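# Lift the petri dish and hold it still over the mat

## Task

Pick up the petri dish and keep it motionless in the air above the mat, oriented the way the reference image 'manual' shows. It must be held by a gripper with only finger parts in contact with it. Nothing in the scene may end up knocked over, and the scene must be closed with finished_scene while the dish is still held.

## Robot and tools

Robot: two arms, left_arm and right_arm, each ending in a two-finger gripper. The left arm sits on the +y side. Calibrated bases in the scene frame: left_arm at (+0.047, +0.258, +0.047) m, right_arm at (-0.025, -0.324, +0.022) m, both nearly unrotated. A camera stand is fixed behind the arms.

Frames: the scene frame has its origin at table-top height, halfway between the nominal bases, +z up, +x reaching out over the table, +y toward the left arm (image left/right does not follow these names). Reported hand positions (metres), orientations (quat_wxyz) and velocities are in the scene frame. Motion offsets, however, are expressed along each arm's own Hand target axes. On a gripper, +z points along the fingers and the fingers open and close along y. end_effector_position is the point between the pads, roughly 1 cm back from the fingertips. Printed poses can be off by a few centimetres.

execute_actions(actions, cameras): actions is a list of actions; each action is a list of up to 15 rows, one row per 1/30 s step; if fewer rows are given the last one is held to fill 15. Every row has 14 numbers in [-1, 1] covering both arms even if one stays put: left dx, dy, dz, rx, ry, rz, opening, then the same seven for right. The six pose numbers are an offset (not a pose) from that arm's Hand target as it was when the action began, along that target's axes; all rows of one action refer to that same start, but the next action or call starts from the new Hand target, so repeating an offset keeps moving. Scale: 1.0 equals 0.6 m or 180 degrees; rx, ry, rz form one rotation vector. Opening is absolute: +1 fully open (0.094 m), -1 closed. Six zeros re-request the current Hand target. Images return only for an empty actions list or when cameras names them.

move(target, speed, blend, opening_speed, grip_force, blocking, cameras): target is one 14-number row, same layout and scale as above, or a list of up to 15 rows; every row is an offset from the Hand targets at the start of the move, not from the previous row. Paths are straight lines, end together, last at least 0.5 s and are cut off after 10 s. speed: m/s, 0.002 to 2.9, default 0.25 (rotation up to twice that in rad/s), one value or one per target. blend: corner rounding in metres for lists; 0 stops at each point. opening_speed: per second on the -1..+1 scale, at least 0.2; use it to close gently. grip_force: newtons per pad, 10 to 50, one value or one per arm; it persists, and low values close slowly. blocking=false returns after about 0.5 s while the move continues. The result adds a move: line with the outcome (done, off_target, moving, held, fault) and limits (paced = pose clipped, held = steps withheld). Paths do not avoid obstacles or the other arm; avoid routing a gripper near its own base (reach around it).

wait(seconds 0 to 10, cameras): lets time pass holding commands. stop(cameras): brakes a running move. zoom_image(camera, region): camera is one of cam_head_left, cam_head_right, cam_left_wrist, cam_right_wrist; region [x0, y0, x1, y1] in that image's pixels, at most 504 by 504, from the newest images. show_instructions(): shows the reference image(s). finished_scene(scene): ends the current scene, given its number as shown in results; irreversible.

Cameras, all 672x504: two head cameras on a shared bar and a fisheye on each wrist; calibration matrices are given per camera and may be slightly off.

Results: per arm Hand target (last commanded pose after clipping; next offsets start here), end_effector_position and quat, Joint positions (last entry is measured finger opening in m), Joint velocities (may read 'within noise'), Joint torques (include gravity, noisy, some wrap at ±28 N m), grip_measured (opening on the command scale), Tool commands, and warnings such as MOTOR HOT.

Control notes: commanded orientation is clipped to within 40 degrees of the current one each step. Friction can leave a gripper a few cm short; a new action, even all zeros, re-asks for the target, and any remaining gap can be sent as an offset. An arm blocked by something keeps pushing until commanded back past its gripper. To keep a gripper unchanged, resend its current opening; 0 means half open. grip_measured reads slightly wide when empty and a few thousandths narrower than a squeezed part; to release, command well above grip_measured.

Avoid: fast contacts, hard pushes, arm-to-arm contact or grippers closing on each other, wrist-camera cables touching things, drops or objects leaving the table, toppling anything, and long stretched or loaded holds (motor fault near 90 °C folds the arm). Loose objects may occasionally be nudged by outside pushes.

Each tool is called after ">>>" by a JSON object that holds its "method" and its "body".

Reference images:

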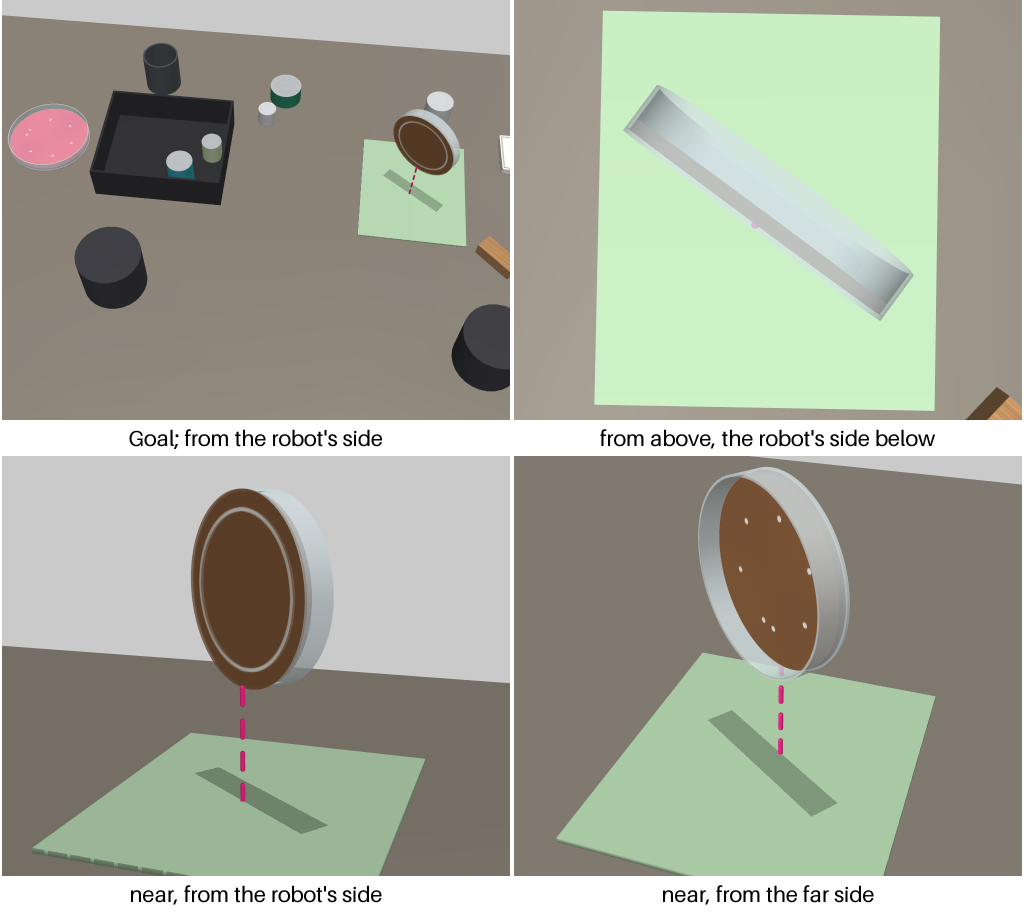

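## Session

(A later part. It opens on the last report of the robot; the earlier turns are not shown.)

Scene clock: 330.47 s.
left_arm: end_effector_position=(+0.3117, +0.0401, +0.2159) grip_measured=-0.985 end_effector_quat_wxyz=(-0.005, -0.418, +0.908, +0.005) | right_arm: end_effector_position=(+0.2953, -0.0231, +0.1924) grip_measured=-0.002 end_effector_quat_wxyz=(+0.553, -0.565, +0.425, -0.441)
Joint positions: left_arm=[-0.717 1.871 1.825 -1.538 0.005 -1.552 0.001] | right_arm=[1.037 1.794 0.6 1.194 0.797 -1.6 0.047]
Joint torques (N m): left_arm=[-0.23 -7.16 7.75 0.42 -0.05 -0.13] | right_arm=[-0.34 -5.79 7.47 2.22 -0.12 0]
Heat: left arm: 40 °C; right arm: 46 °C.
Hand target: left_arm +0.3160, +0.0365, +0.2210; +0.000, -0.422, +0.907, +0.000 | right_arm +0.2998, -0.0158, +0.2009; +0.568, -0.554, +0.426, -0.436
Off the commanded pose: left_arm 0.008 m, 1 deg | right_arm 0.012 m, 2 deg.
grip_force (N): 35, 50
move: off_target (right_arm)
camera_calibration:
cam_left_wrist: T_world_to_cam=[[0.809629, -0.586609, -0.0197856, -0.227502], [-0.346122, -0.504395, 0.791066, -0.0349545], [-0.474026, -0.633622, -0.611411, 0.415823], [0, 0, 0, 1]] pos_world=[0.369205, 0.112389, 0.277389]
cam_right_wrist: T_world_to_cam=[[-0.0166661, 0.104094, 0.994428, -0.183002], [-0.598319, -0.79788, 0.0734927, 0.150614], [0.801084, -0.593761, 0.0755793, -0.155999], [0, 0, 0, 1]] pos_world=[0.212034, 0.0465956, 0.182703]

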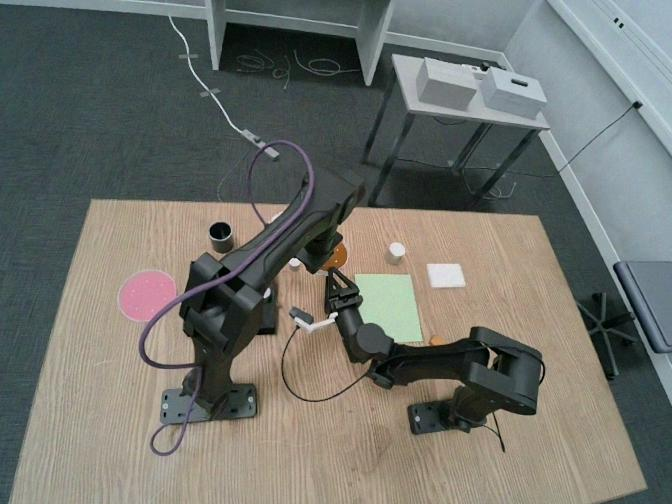

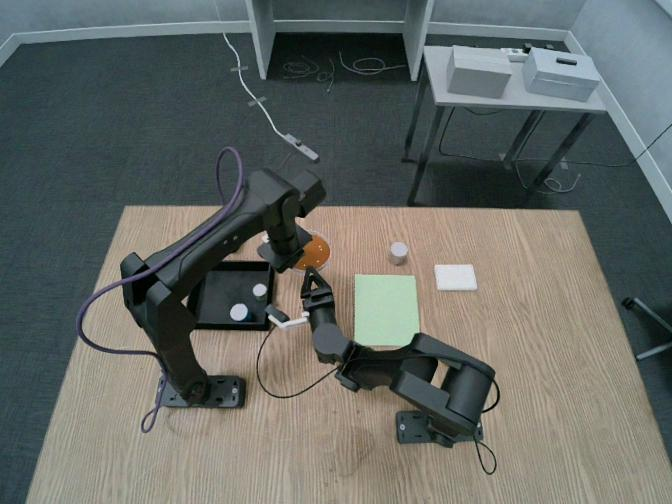

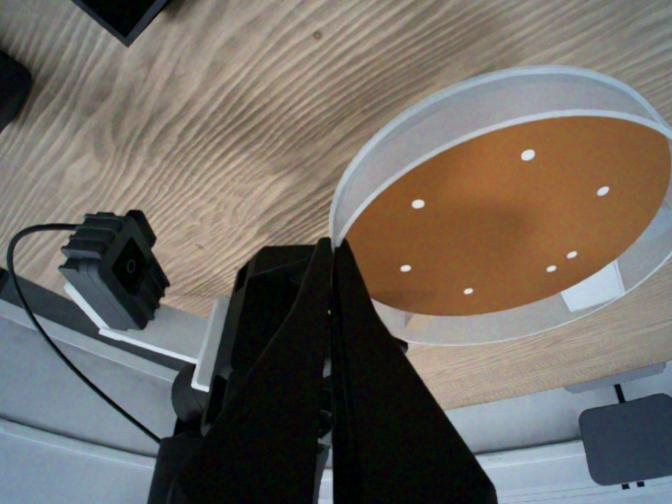

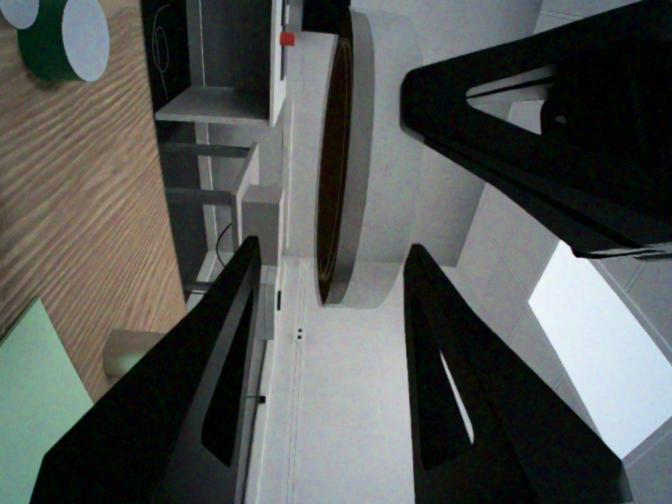

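>>> {"method": "move", "body": {"target": [0,0,0,0,0,0,-1,0,-0.0135,0,0,0,0,0.25], "speed": 0.08, "cameras": ["cam_left_wrist","cam_right_wrist"]}}

Scene clock: 340.83 s.
left_arm: end_effector_position=(+0.3117, +0.0401, +0.2159) grip_measured=-0.985 end_effector_quat_wxyz=(-0.005, -0.418, +0.908, +0.005) | right_arm: end_effector_position=(+0.2960, -0.0217, +0.1919) grip_measured=+0.248 end_effector_quat_wxyz=(+0.550, -0.569, +0.424, -0.441)
Joint positions: left_arm=[-0.717 1.871 1.825 -1.538 0.005 -1.552 0.001] | right_arm=[1.037 1.794 0.607 1.178 0.797 -1.601 0.059]
Joint torques (N m): left_arm=[-0.23 -7.19 7.75 0.42 -0.06 -0.15] | right_arm=[-0.38 -8.24 7.45 1.88 -0.09 0.02]
Heat: left arm: 40 °C; right arm: 48 °C.
Hand target: left_arm +0.3160, +0.0365, +0.2210; +0.000, -0.422, +0.907, +0.000 | right_arm +0.2996, -0.0158, +0.2090; +0.568, -0.554, +0.425, -0.436
Off the commanded pose: left_arm 0.008 m, 1 deg | right_arm 0.018 m, 3 deg.
grip_force (N): 35, 50
move: off_target (right_arm)
camera_calibration:
cam_left_wrist: T_world_to_cam=[[0.809629, -0.586609, -0.0197856, -0.227502], [-0.346122, -0.504395, 0.791066, -0.0349545], [-0.474026, -0.633622, -0.611411, 0.415823], [0, 0, 0, 1]] pos_world=[0.369205, 0.112389, 0.277389]
cam_right_wrist: T_world_to_cam=[[-0.0131118, 0.112089, 0.993612, -0.183425], [-0.597368, -0.797752, 0.082111, 0.150201], [0.80186, -0.592476, 0.0774183, -0.156279], [0, 0, 0, 1]] pos_world=[0.212634, 0.0477919, 0.182019]
Images, in order (width x height): cam_left_wrist 672x504, cam_right_wrist 672x504.

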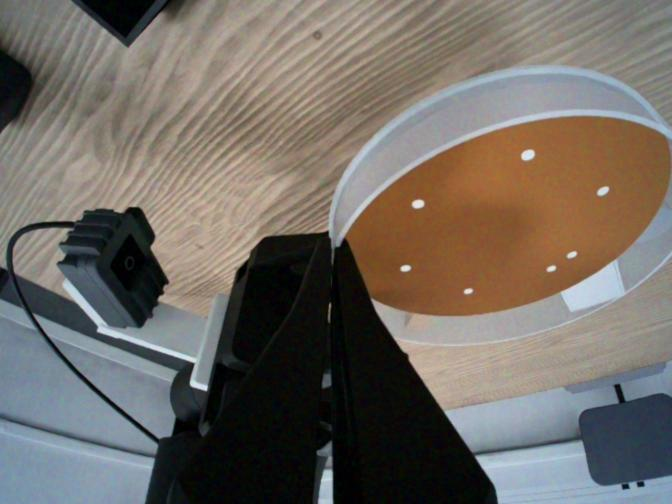

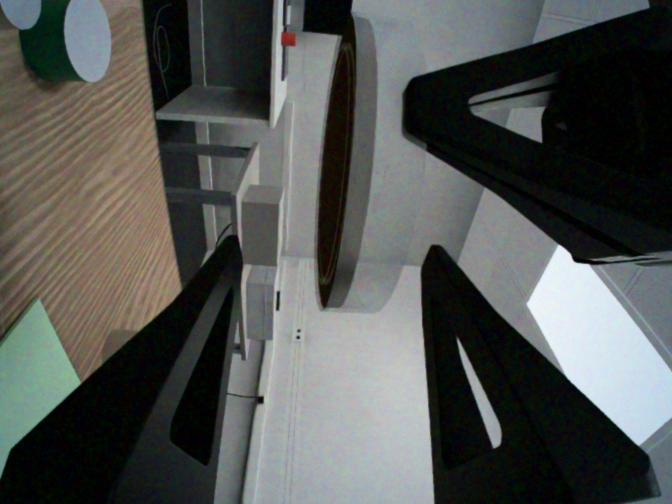

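>>> {"method": "move", "body": {"target": [0,0,0,0,0,0,-1,0,-0.015,0,0.005,0,0,0.25], "speed": 0.1, "cameras": ["cam_right_wrist","cam_head_right"]}}

>>> {"method": "zoom_image", "body": {"camera": "cam_head_right", "region": [240, 200, 360, 310]}}

Scene clock: 345.93 s.
left_arm: end_effector_position=(+0.3117, +0.0401, +0.2159) grip_measured=-0.985 end_effector_quat_wxyz=(-0.005, -0.418, +0.908, +0.005) | right_arm: end_effector_position=(+0.2958, -0.0220, +0.1945) grip_measured=+0.248 end_effector_quat_wxyz=(+0.548, -0.570, +0.420, -0.445)
Joint positions: left_arm=[-0.717 1.871 1.825 -1.538 0.005 -1.552 0.001] | right_arm=[1.037 1.787 0.607 1.177 0.797 -1.616 0.059]
Joint torques (N m): left_arm=[-0.2 -7.16 7.75 0.41 -0.06 -0.14] | right_arm=[-0.47 -9.17 7.69 1.93 -0.07 -0.01]
Heat: left arm: 40 °C; right arm: 48 °C.
Hand target: left_arm +0.3160, +0.0365, +0.2210; +0.000, -0.422, +0.907, +0.000 | right_arm +0.2994, -0.0159, +0.2181; +0.572, -0.549, +0.422, -0.440
Off the commanded pose: left_arm 0.008 m, 1 deg | right_arm 0.025 m, 4 deg.
grip_force (N): 35, 50
move: off_target (right_arm)
camera_calibration:
cam_right_wrist: T_world_to_cam=[[-0.0197093, 0.121738, 0.992367, -0.183545], [-0.597928, -0.796935, 0.0858883, 0.149037], [0.801308, -0.591671, 0.0884976, -0.158419], [0, 0, 0, 1]] pos_world=[0.212438, 0.0473855, 0.183363]
Images, in order (width x height): cam_head_right 672x504, cam_right_wrist 672x504.

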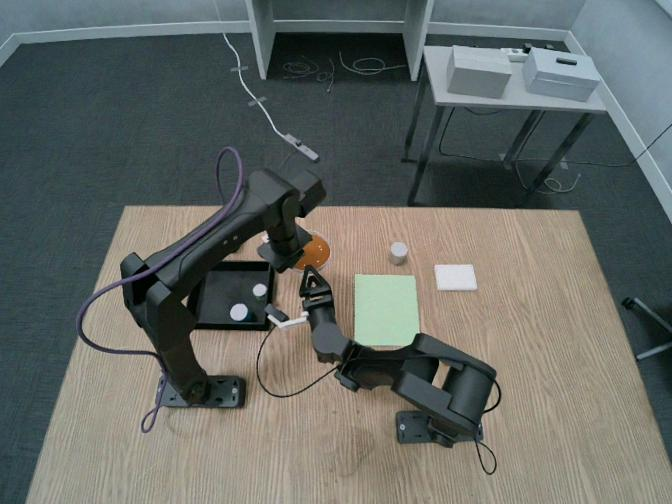

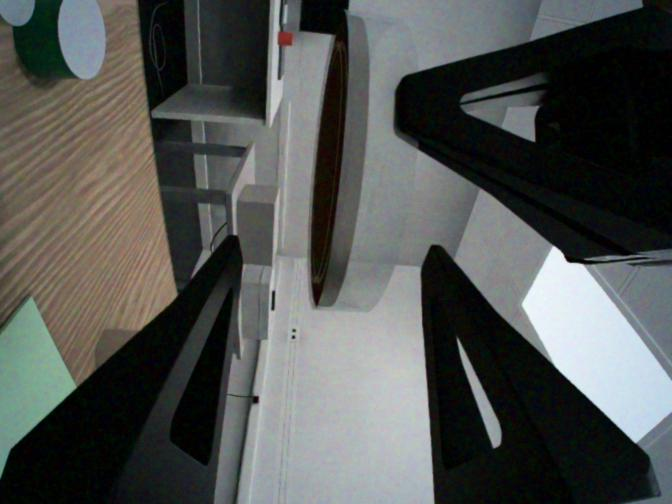

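Scaled by 4.200 from the camera's 672x504 image, which has a finer 960x720 frame.

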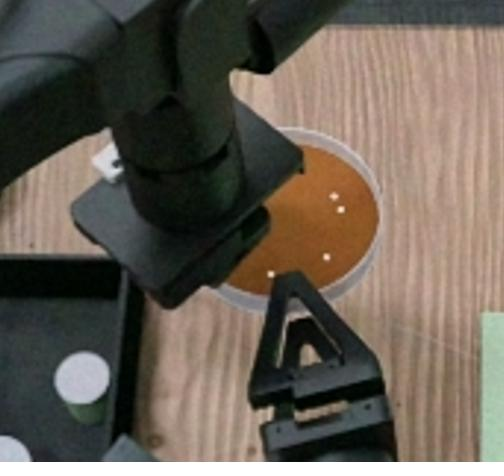

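>>> {"method": "move", "body": {"target": [0,0,0,0,0,0,-1,0,-0.012,0,0.002,0,0,0.25], "speed": 0.1, "cameras": ["cam_right_wrist"]}}

Scene clock: 351.97 s.
left_arm: end_effector_position=(+0.3117, +0.0401, +0.2159) grip_measured=-0.985 end_effector_quat_wxyz=(-0.005, -0.418, +0.908, +0.005) | right_arm: end_effector_position=(+0.2964, -0.0210, +0.2035) grip_measured=+0.248 end_effector_quat_wxyz=(+0.552, -0.566, +0.419, -0.447)
Joint positions: left_arm=[-0.717 1.871 1.825 -1.538 0.005 -1.552 0.001] | right_arm=[1.037 1.766 0.619 1.16 0.797 -1.623 0.059]
Joint torques (N m): left_arm=[-0.21 -7.16 7.77 0.43 -0.05 -0.13] | right_arm=[-0.13 -8.95 7.42 1.9 -0.11 0.03]
Heat: left arm: 40 °C; right arm: 48 °C.
Hand target: left_arm +0.3160, +0.0365, +0.2210; +0.000, -0.422, +0.907, +0.000 | right_arm +0.2991, -0.0160, +0.2252; +0.574, -0.547, +0.421, -0.441
Off the commanded pose: left_arm 0.008 m, 1 deg | right_arm 0.023 m, 3 deg.
grip_force (N): 35, 50
move: off_target (right_arm)
camera_calibration:
cam_right_wrist: T_world_to_cam=[[-0.0287237, 0.115217, 0.992925, -0.19007], [-0.598709, -0.797428, 0.0752125, 0.15184], [0.800452, -0.592312, 0.0918866, -0.159529], [0, 0, 0, 1]] pos_world=[0.213144, 0.0484895, 0.191964]
Images, in order (width x height): cam_right_wrist 672x504.

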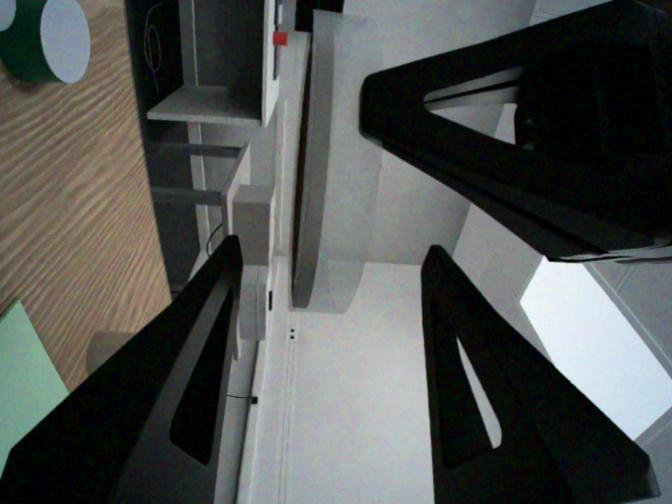

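>>> {"method": "move", "body": {"target": [0,0,0,0,0,0,-1,0,0,0,0,0,0,-0.75], "speed": 0.05, "opening_speed": 0.4, "grip_force": [35,45], "cameras": ["cam_right_wrist","cam_left_wrist"]}}

Scene clock: 361.80 s.
left_arm: end_effector_position=(+0.3114, +0.0404, +0.2159) grip_measured=-0.985 end_effector_quat_wxyz=(-0.005, -0.418, +0.908, +0.005) | right_arm: end_effector_position=(+0.2964, -0.0210, +0.2022) grip_measured=-0.596 end_effector_quat_wxyz=(+0.550, -0.568, +0.418, -0.447)
Joint positions: left_arm=[-0.717 1.871 1.825 -1.539 0.005 -1.552 0.001] | right_arm=[1.037 1.766 0.619 1.153 0.797 -1.623 0.019]
Joint torques (N m): left_arm=[-0.21 -7.16 7.77 0.42 -0.06 -0.14] | right_arm=[-0.13 -8.98 7.57 1.97 -0.08 0.05]
Heat: left arm: 40 °C; right arm: 47 °C.
Hand target: left_arm +0.3161, +0.0365, +0.2210; +0.000, -0.422, +0.906, +0.000 | right_arm +0.2991, -0.0160, +0.2253; +0.574, -0.547, +0.421, -0.441
Off the commanded pose: left_arm 0.008 m, 1 deg | right_arm 0.024 m, 4 deg.
grip_force (N): 35, 45
move: off_target (right_arm)
camera_calibration:
cam_left_wrist: T_world_to_cam=[[0.809812, -0.586303, -0.0213026, -0.226821], [-0.344992, -0.50525, 0.791014, -0.0352635], [-0.474537, -0.633223, -0.611427, 0.415956], [0, 0, 0, 1]] pos_world=[0.368903, 0.11259, 0.277389]
cam_right_wrist: T_world_to_cam=[[-0.0255182, 0.121157, 0.992305, -0.189532], [-0.598378, -0.797014, 0.0819247, 0.150491], [0.800807, -0.591683, 0.0928361, -0.159749], [0, 0, 0, 1]] pos_world=[0.213142, 0.048386, 0.190575]
Images, in order (width x height): cam_left_wrist 672x504, cam_right_wrist 672x504.

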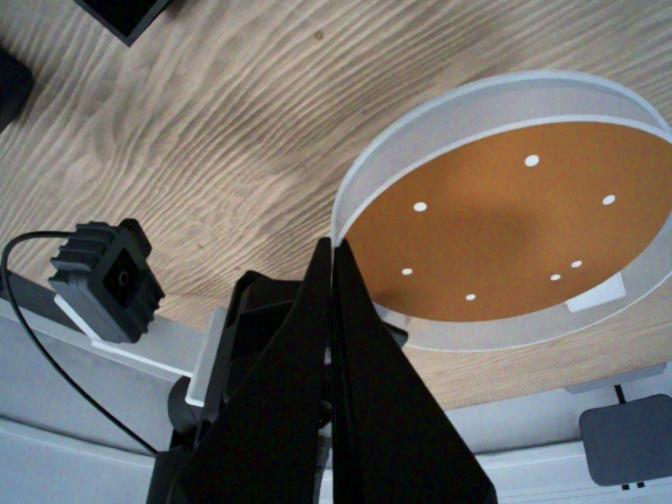

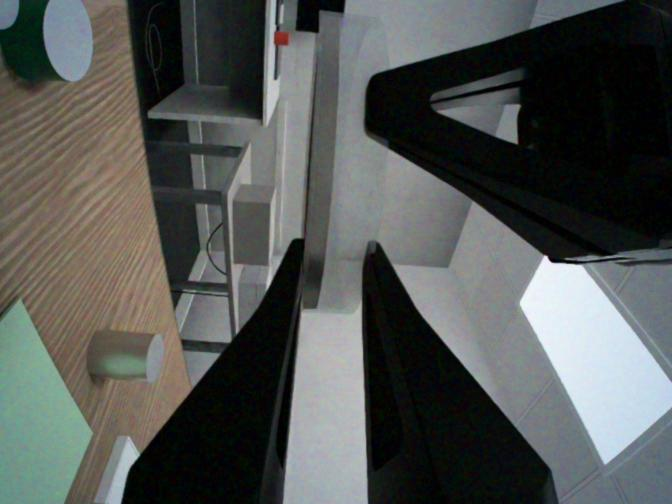

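>>> {"method": "move", "body": {"target": [[0,0,0,0,0,0,-0.5,0,0,0,0,0,0,-0.75],[0,0,-0.15,0,0,0,-0.5,0,0,0,0,0,0,-0.75]], "speed": 0.15, "cameras": ["all"]}}

>>> {"method": "zoom_image", "body": {"camera": "cam_head_right", "region": [240, 200, 360, 310]}}

Scene clock: 368.13 s.
left_arm: end_effector_position=(+0.3175, +0.0354, +0.2999) grip_measured=-0.501 end_effector_quat_wxyz=(+0.052, -0.416, +0.901, -0.112) | right_arm: end_effector_position=(+0.2964, -0.0210, +0.2000) grip_measured=-0.597 end_effector_quat_wxyz=(+0.546, -0.572, +0.418, -0.447)
Joint positions: left_arm=[-0.717 1.742 1.985 -1.566 0.005 -1.554 0.023] | right_arm=[1.037 1.766 0.619 1.142 0.797 -1.623 0.019]
Joint torques (N m): left_arm=[-0.23 -7.99 6.54 0.86 -0.05 -0.11] | right_arm=[-0.36 -9.16 7.54 2.11 -0.11 0.01]
Heat: left arm: 40 °C; right arm: 47 °C.
Hand target: left_arm +0.3160, +0.0365, +0.3110; +0.000, -0.422, +0.906, +0.000 | right_arm +0.2991, -0.0161, +0.2252; +0.574, -0.547, +0.421, -0.441
Off the commanded pose: left_arm 0.011 m, 14 deg | right_arm 0.026 m, 4 deg.
joint sent to its limit (left arm) — joint 4 (wrist pitch), lower limit. The joint targets are off in orientation, not in position.
grip_force (N): 35, 45
move: off_target (left_arm, right_arm)
camera_calibration:
cam_left_wrist: T_world_to_cam=[[0.788886, -0.5666, 0.237959, -0.30468], [-0.503741, -0.374415, 0.778498, -0.0525691], [-0.352001, -0.734015, -0.58079, 0.422523], [0, 0, 0, 1]] pos_world=[0.362605, 0.117824, 0.358823]
cam_right_wrist: T_world_to_cam=[[-0.0202365, 0.131019, 0.991173, -0.188447], [-0.59798, -0.796095, 0.0930235, 0.148331], [0.801256, -0.590819, 0.0944567, -0.15994], [0, 0, 0, 1]] pos_world=[0.213039, 0.0482797, 0.188093]

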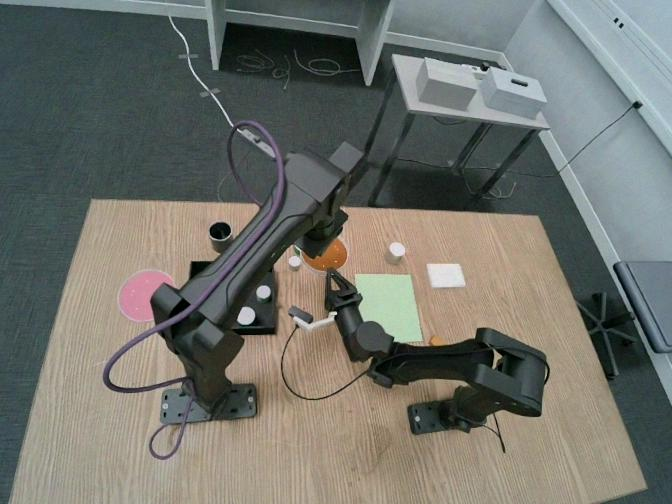

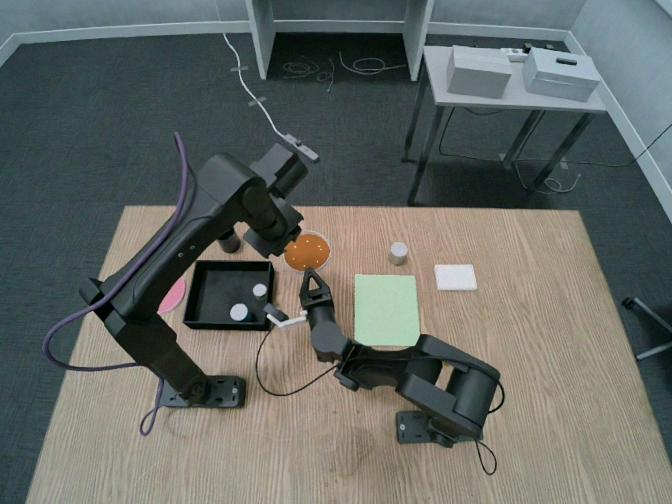

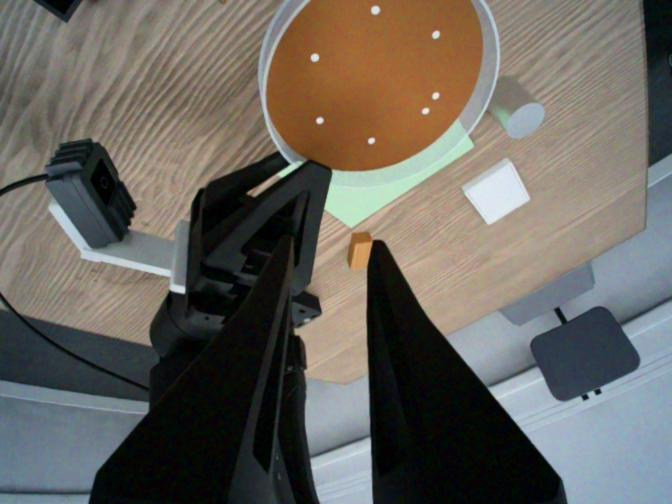

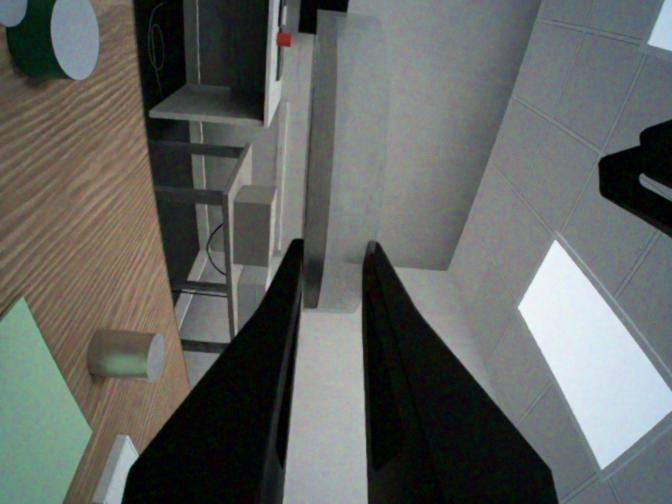

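Scaled by 4.200 from the camera's 672x504 image, which has a finer 960x720 frame.

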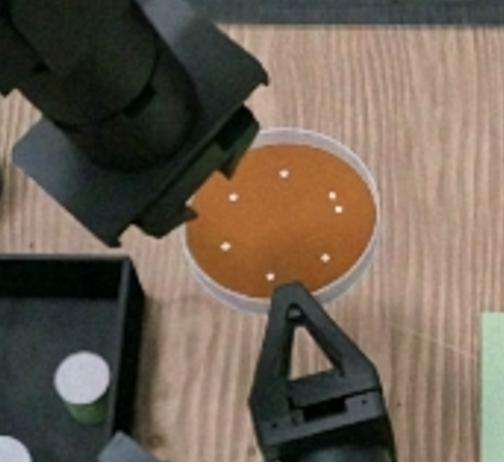

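>>> {"method": "move", "body": {"target": [[0,0,0,0,0,0,-0.5,0.2,0.01,-0.107,0,0,0,-0.75],[0,0,0,0,0,0,-0.5,0.334,0.0165,-0.178,-0.227,-0.106,0.459,-0.75]], "speed": 0.25, "blend": 0.03, "cameras": ["all"]}}

>>> {"method": "zoom_image", "body": {"camera": "cam_head_right", "region": [320, 220, 470, 360]}}

Scene clock: 420.73 s.
left_arm: end_effector_position=(+0.3174, +0.0354, +0.2998) grip_measured=-0.501 end_effector_quat_wxyz=(+0.052, -0.416, +0.901, -0.112) | right_arm: end_effector_position=(+0.2446, -0.2373, +0.1924) grip_measured=-0.597 end_effector_quat_wxyz=(+0.551, -0.339, +0.709, +0.280)
Joint positions: left_arm=[-0.717 1.742 1.985 -1.566 0.005 -1.554 0.023] | right_arm=[-0.328 0.999 0.408 -0.037 -1.158 -0.562 0.019]
Joint torques (N m): left_arm=[-0.25 -7.99 6.61 0.83 -0.07 -0.11] | right_arm=[-0.34 -1.39 9.89 1.53 -0.62 0.03]
Heat: left arm: 41 °C; right arm: 49 °C.
Hand target: left_arm +0.3160, +0.0365, +0.3110; +0.000, -0.422, +0.906, +0.000 | right_arm +0.2480, -0.2370, +0.2103; +0.562, -0.350, +0.693, +0.283
Off the commanded pose: left_arm 0.011 m, 14 deg | right_arm 0.018 m, 3 deg.
joint sent to its limit (left arm) — joint 4 (wrist pitch), lower limit. The joint targets are off in orientation, not in position.
grip_force (N): 35, 45
move: off_target (left_arm, right_arm)
camera_calibration:
cam_left_wrist: T_world_to_cam=[[0.788968, -0.566678, 0.237497, -0.30451], [-0.503466, -0.374665, 0.778555, -0.0525816], [-0.352208, -0.733827, -0.580903, 0.422558], [0, 0, 0, 1]] pos_world=[0.362605, 0.117824, 0.358723]
cam_right_wrist: T_world_to_cam=[[0.805111, -0.591258, 0.0470095, -0.345235], [-0.519611, -0.741324, -0.424786, 0.0393248], [0.286008, 0.317574, -0.904072, 0.288257], [0, 0, 0, 1]] pos_world=[0.215943, -0.266514, 0.293539]

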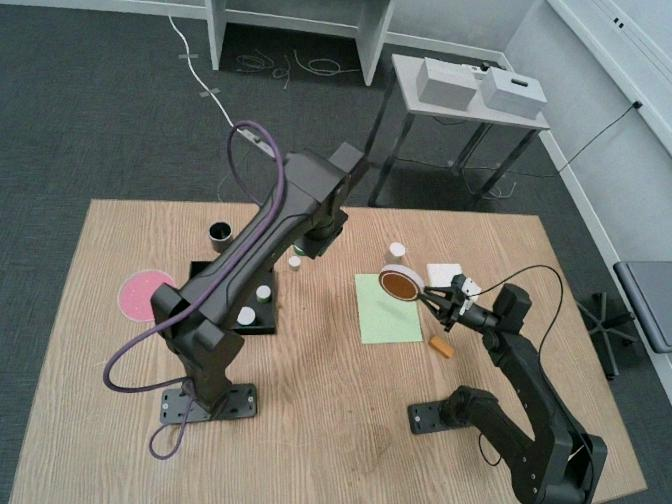

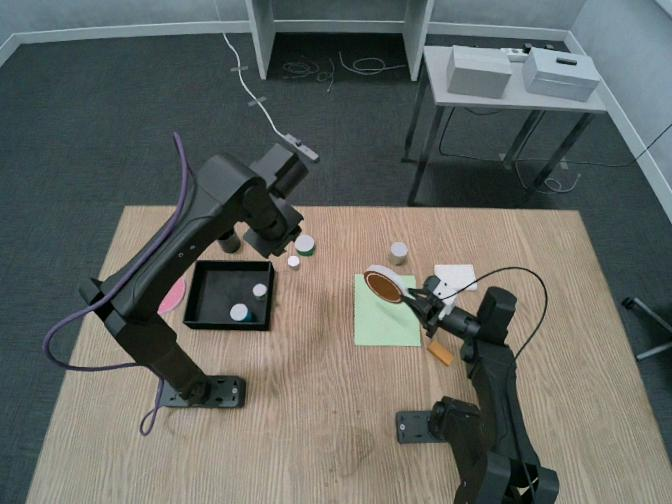

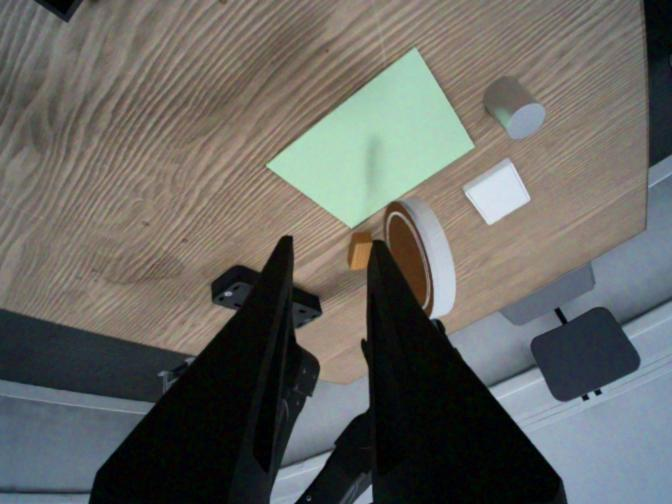

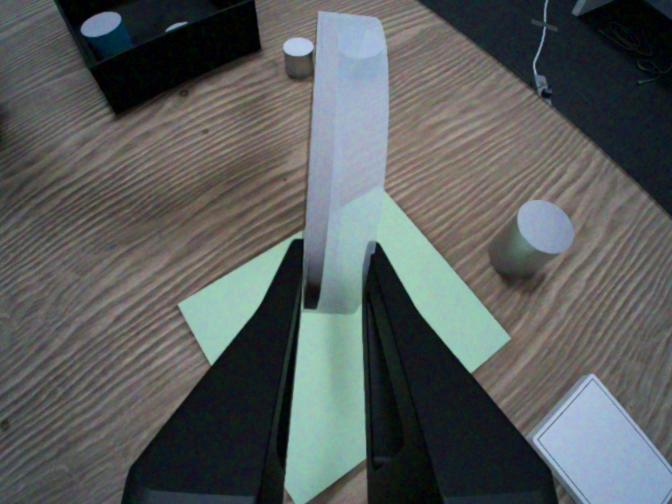

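Scaled by 3.360 from the camera's 672x504 image, which has a finer 960x720 frame.

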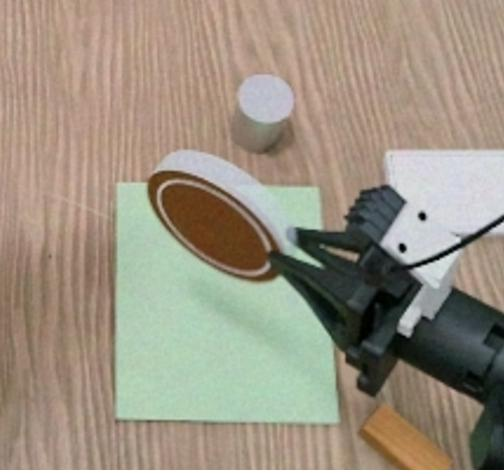

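>>> {"method": "move", "body": {"target": [0,0,0,0,0,0,-0.5,0.106,-0.02,-0.005,-0.0072,0,0.0075,-0.75], "speed": 0.12, "cameras": ["all"]}}

>>> {"method": "zoom_image", "body": {"camera": "cam_head_right", "region": [320, 220, 470, 360]}}

Scene clock: 437.30 s.
left_arm: end_effector_position=(+0.3174, +0.0354, +0.2998) grip_measured=-0.501 end_effector_quat_wxyz=(+0.052, -0.416, +0.901, -0.112) | right_arm: end_effector_position=(+0.2522, -0.2602, +0.1461) grip_measured=-0.597 end_effector_quat_wxyz=(+0.549, -0.345, +0.706, +0.284)
Joint positions: left_arm=[-0.717 1.742 1.985 -1.566 0.005 -1.554 0.023] | right_arm=[-0.436 1.265 0.381 0.039 -1.251 -0.795 0.019]
Joint torques (N m): left_arm=[-0.24 -7.95 6.58 0.83 -0.05 -0.11] | right_arm=[-0.4 -2.41 5.22 1.52 -0.77 -0.07]
Heat: left arm: 42 °C; right arm: 54 °C.
Hand target: left_arm +0.3160, +0.0365, +0.3110; +0.000, -0.422, +0.906, +0.000 | right_arm +0.2481, -0.2571, +0.1486; +0.555, -0.348, +0.694, +0.298
Off the commanded pose: left_arm 0.011 m, 14 deg | right_arm 0.006 m, 2 deg.
joint sent to its limit (left arm) — joint 4 (wrist pitch), lower limit. The joint targets are off in orientation, not in position.
grip_force (N): 35, 45
move: off_target (left_arm)
camera_calibration:
cam_left_wrist: T_world_to_cam=[[0.788968, -0.566678, 0.237497, -0.30451], [-0.503466, -0.374665, 0.778555, -0.0525816], [-0.352208, -0.733827, -0.580903, 0.422558], [0, 0, 0, 1]] pos_world=[0.362605, 0.117824, 0.358723]
cam_right_wrist: T_world_to_cam=[[0.814481, -0.578144, 0.0486819, -0.361984], [-0.506983, -0.750002, -0.424811, 0.00119158], [0.282114, 0.32132, -0.903972, 0.253448], [0, 0, 0, 1]] pos_world=[0.223932, -0.289823, 0.247238]

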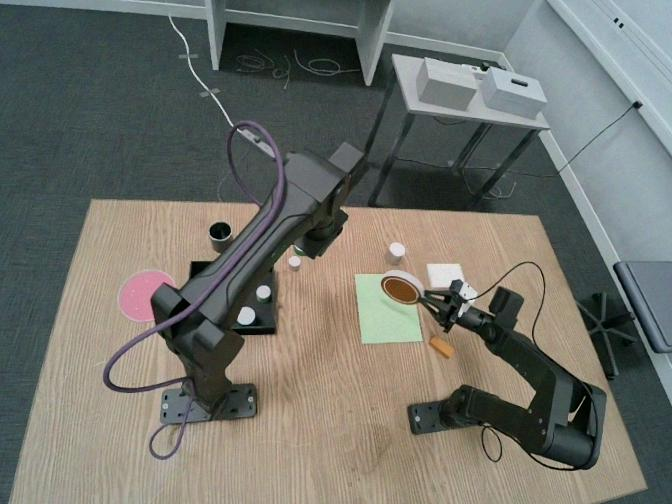

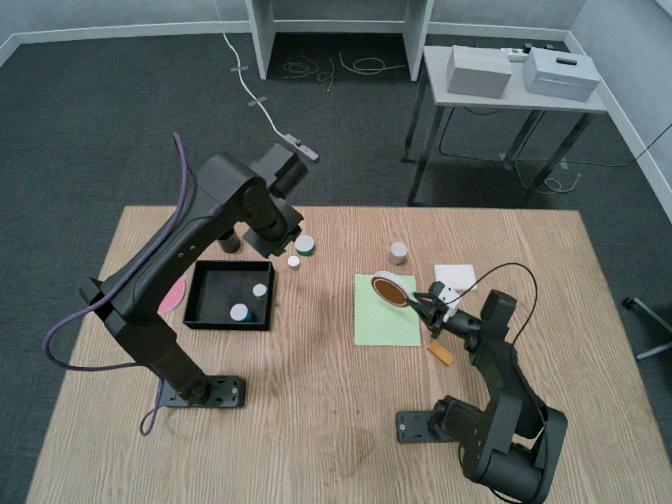

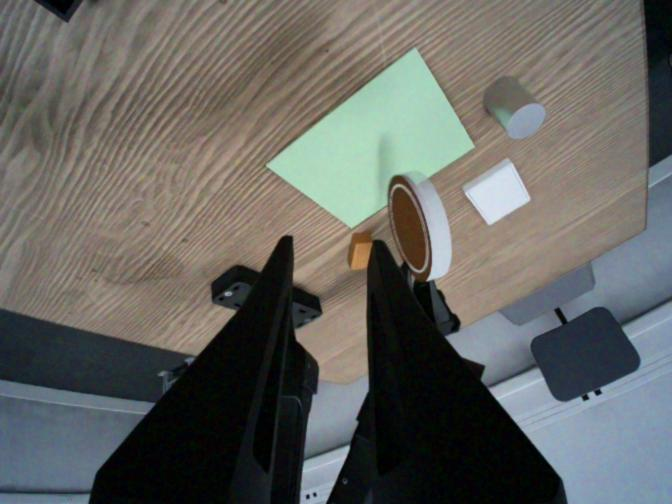

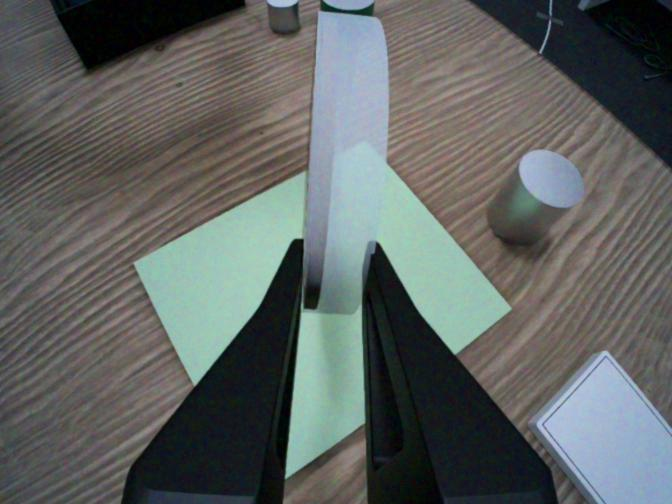

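Scaled by 3.360 from the camera's 672x504 image, which has a finer 960x720 frame.

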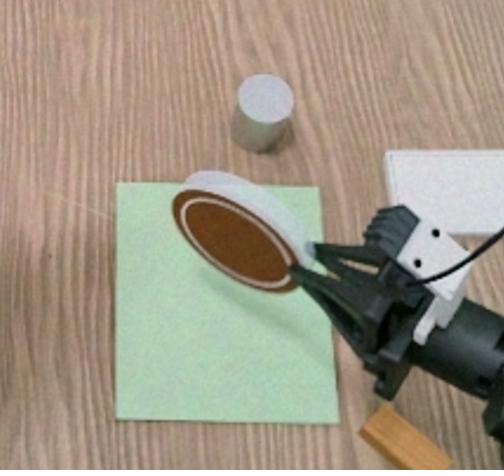

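>>> {"method": "finished_scene", "body": {"scene": 1}}

The scene is finished: the task was done.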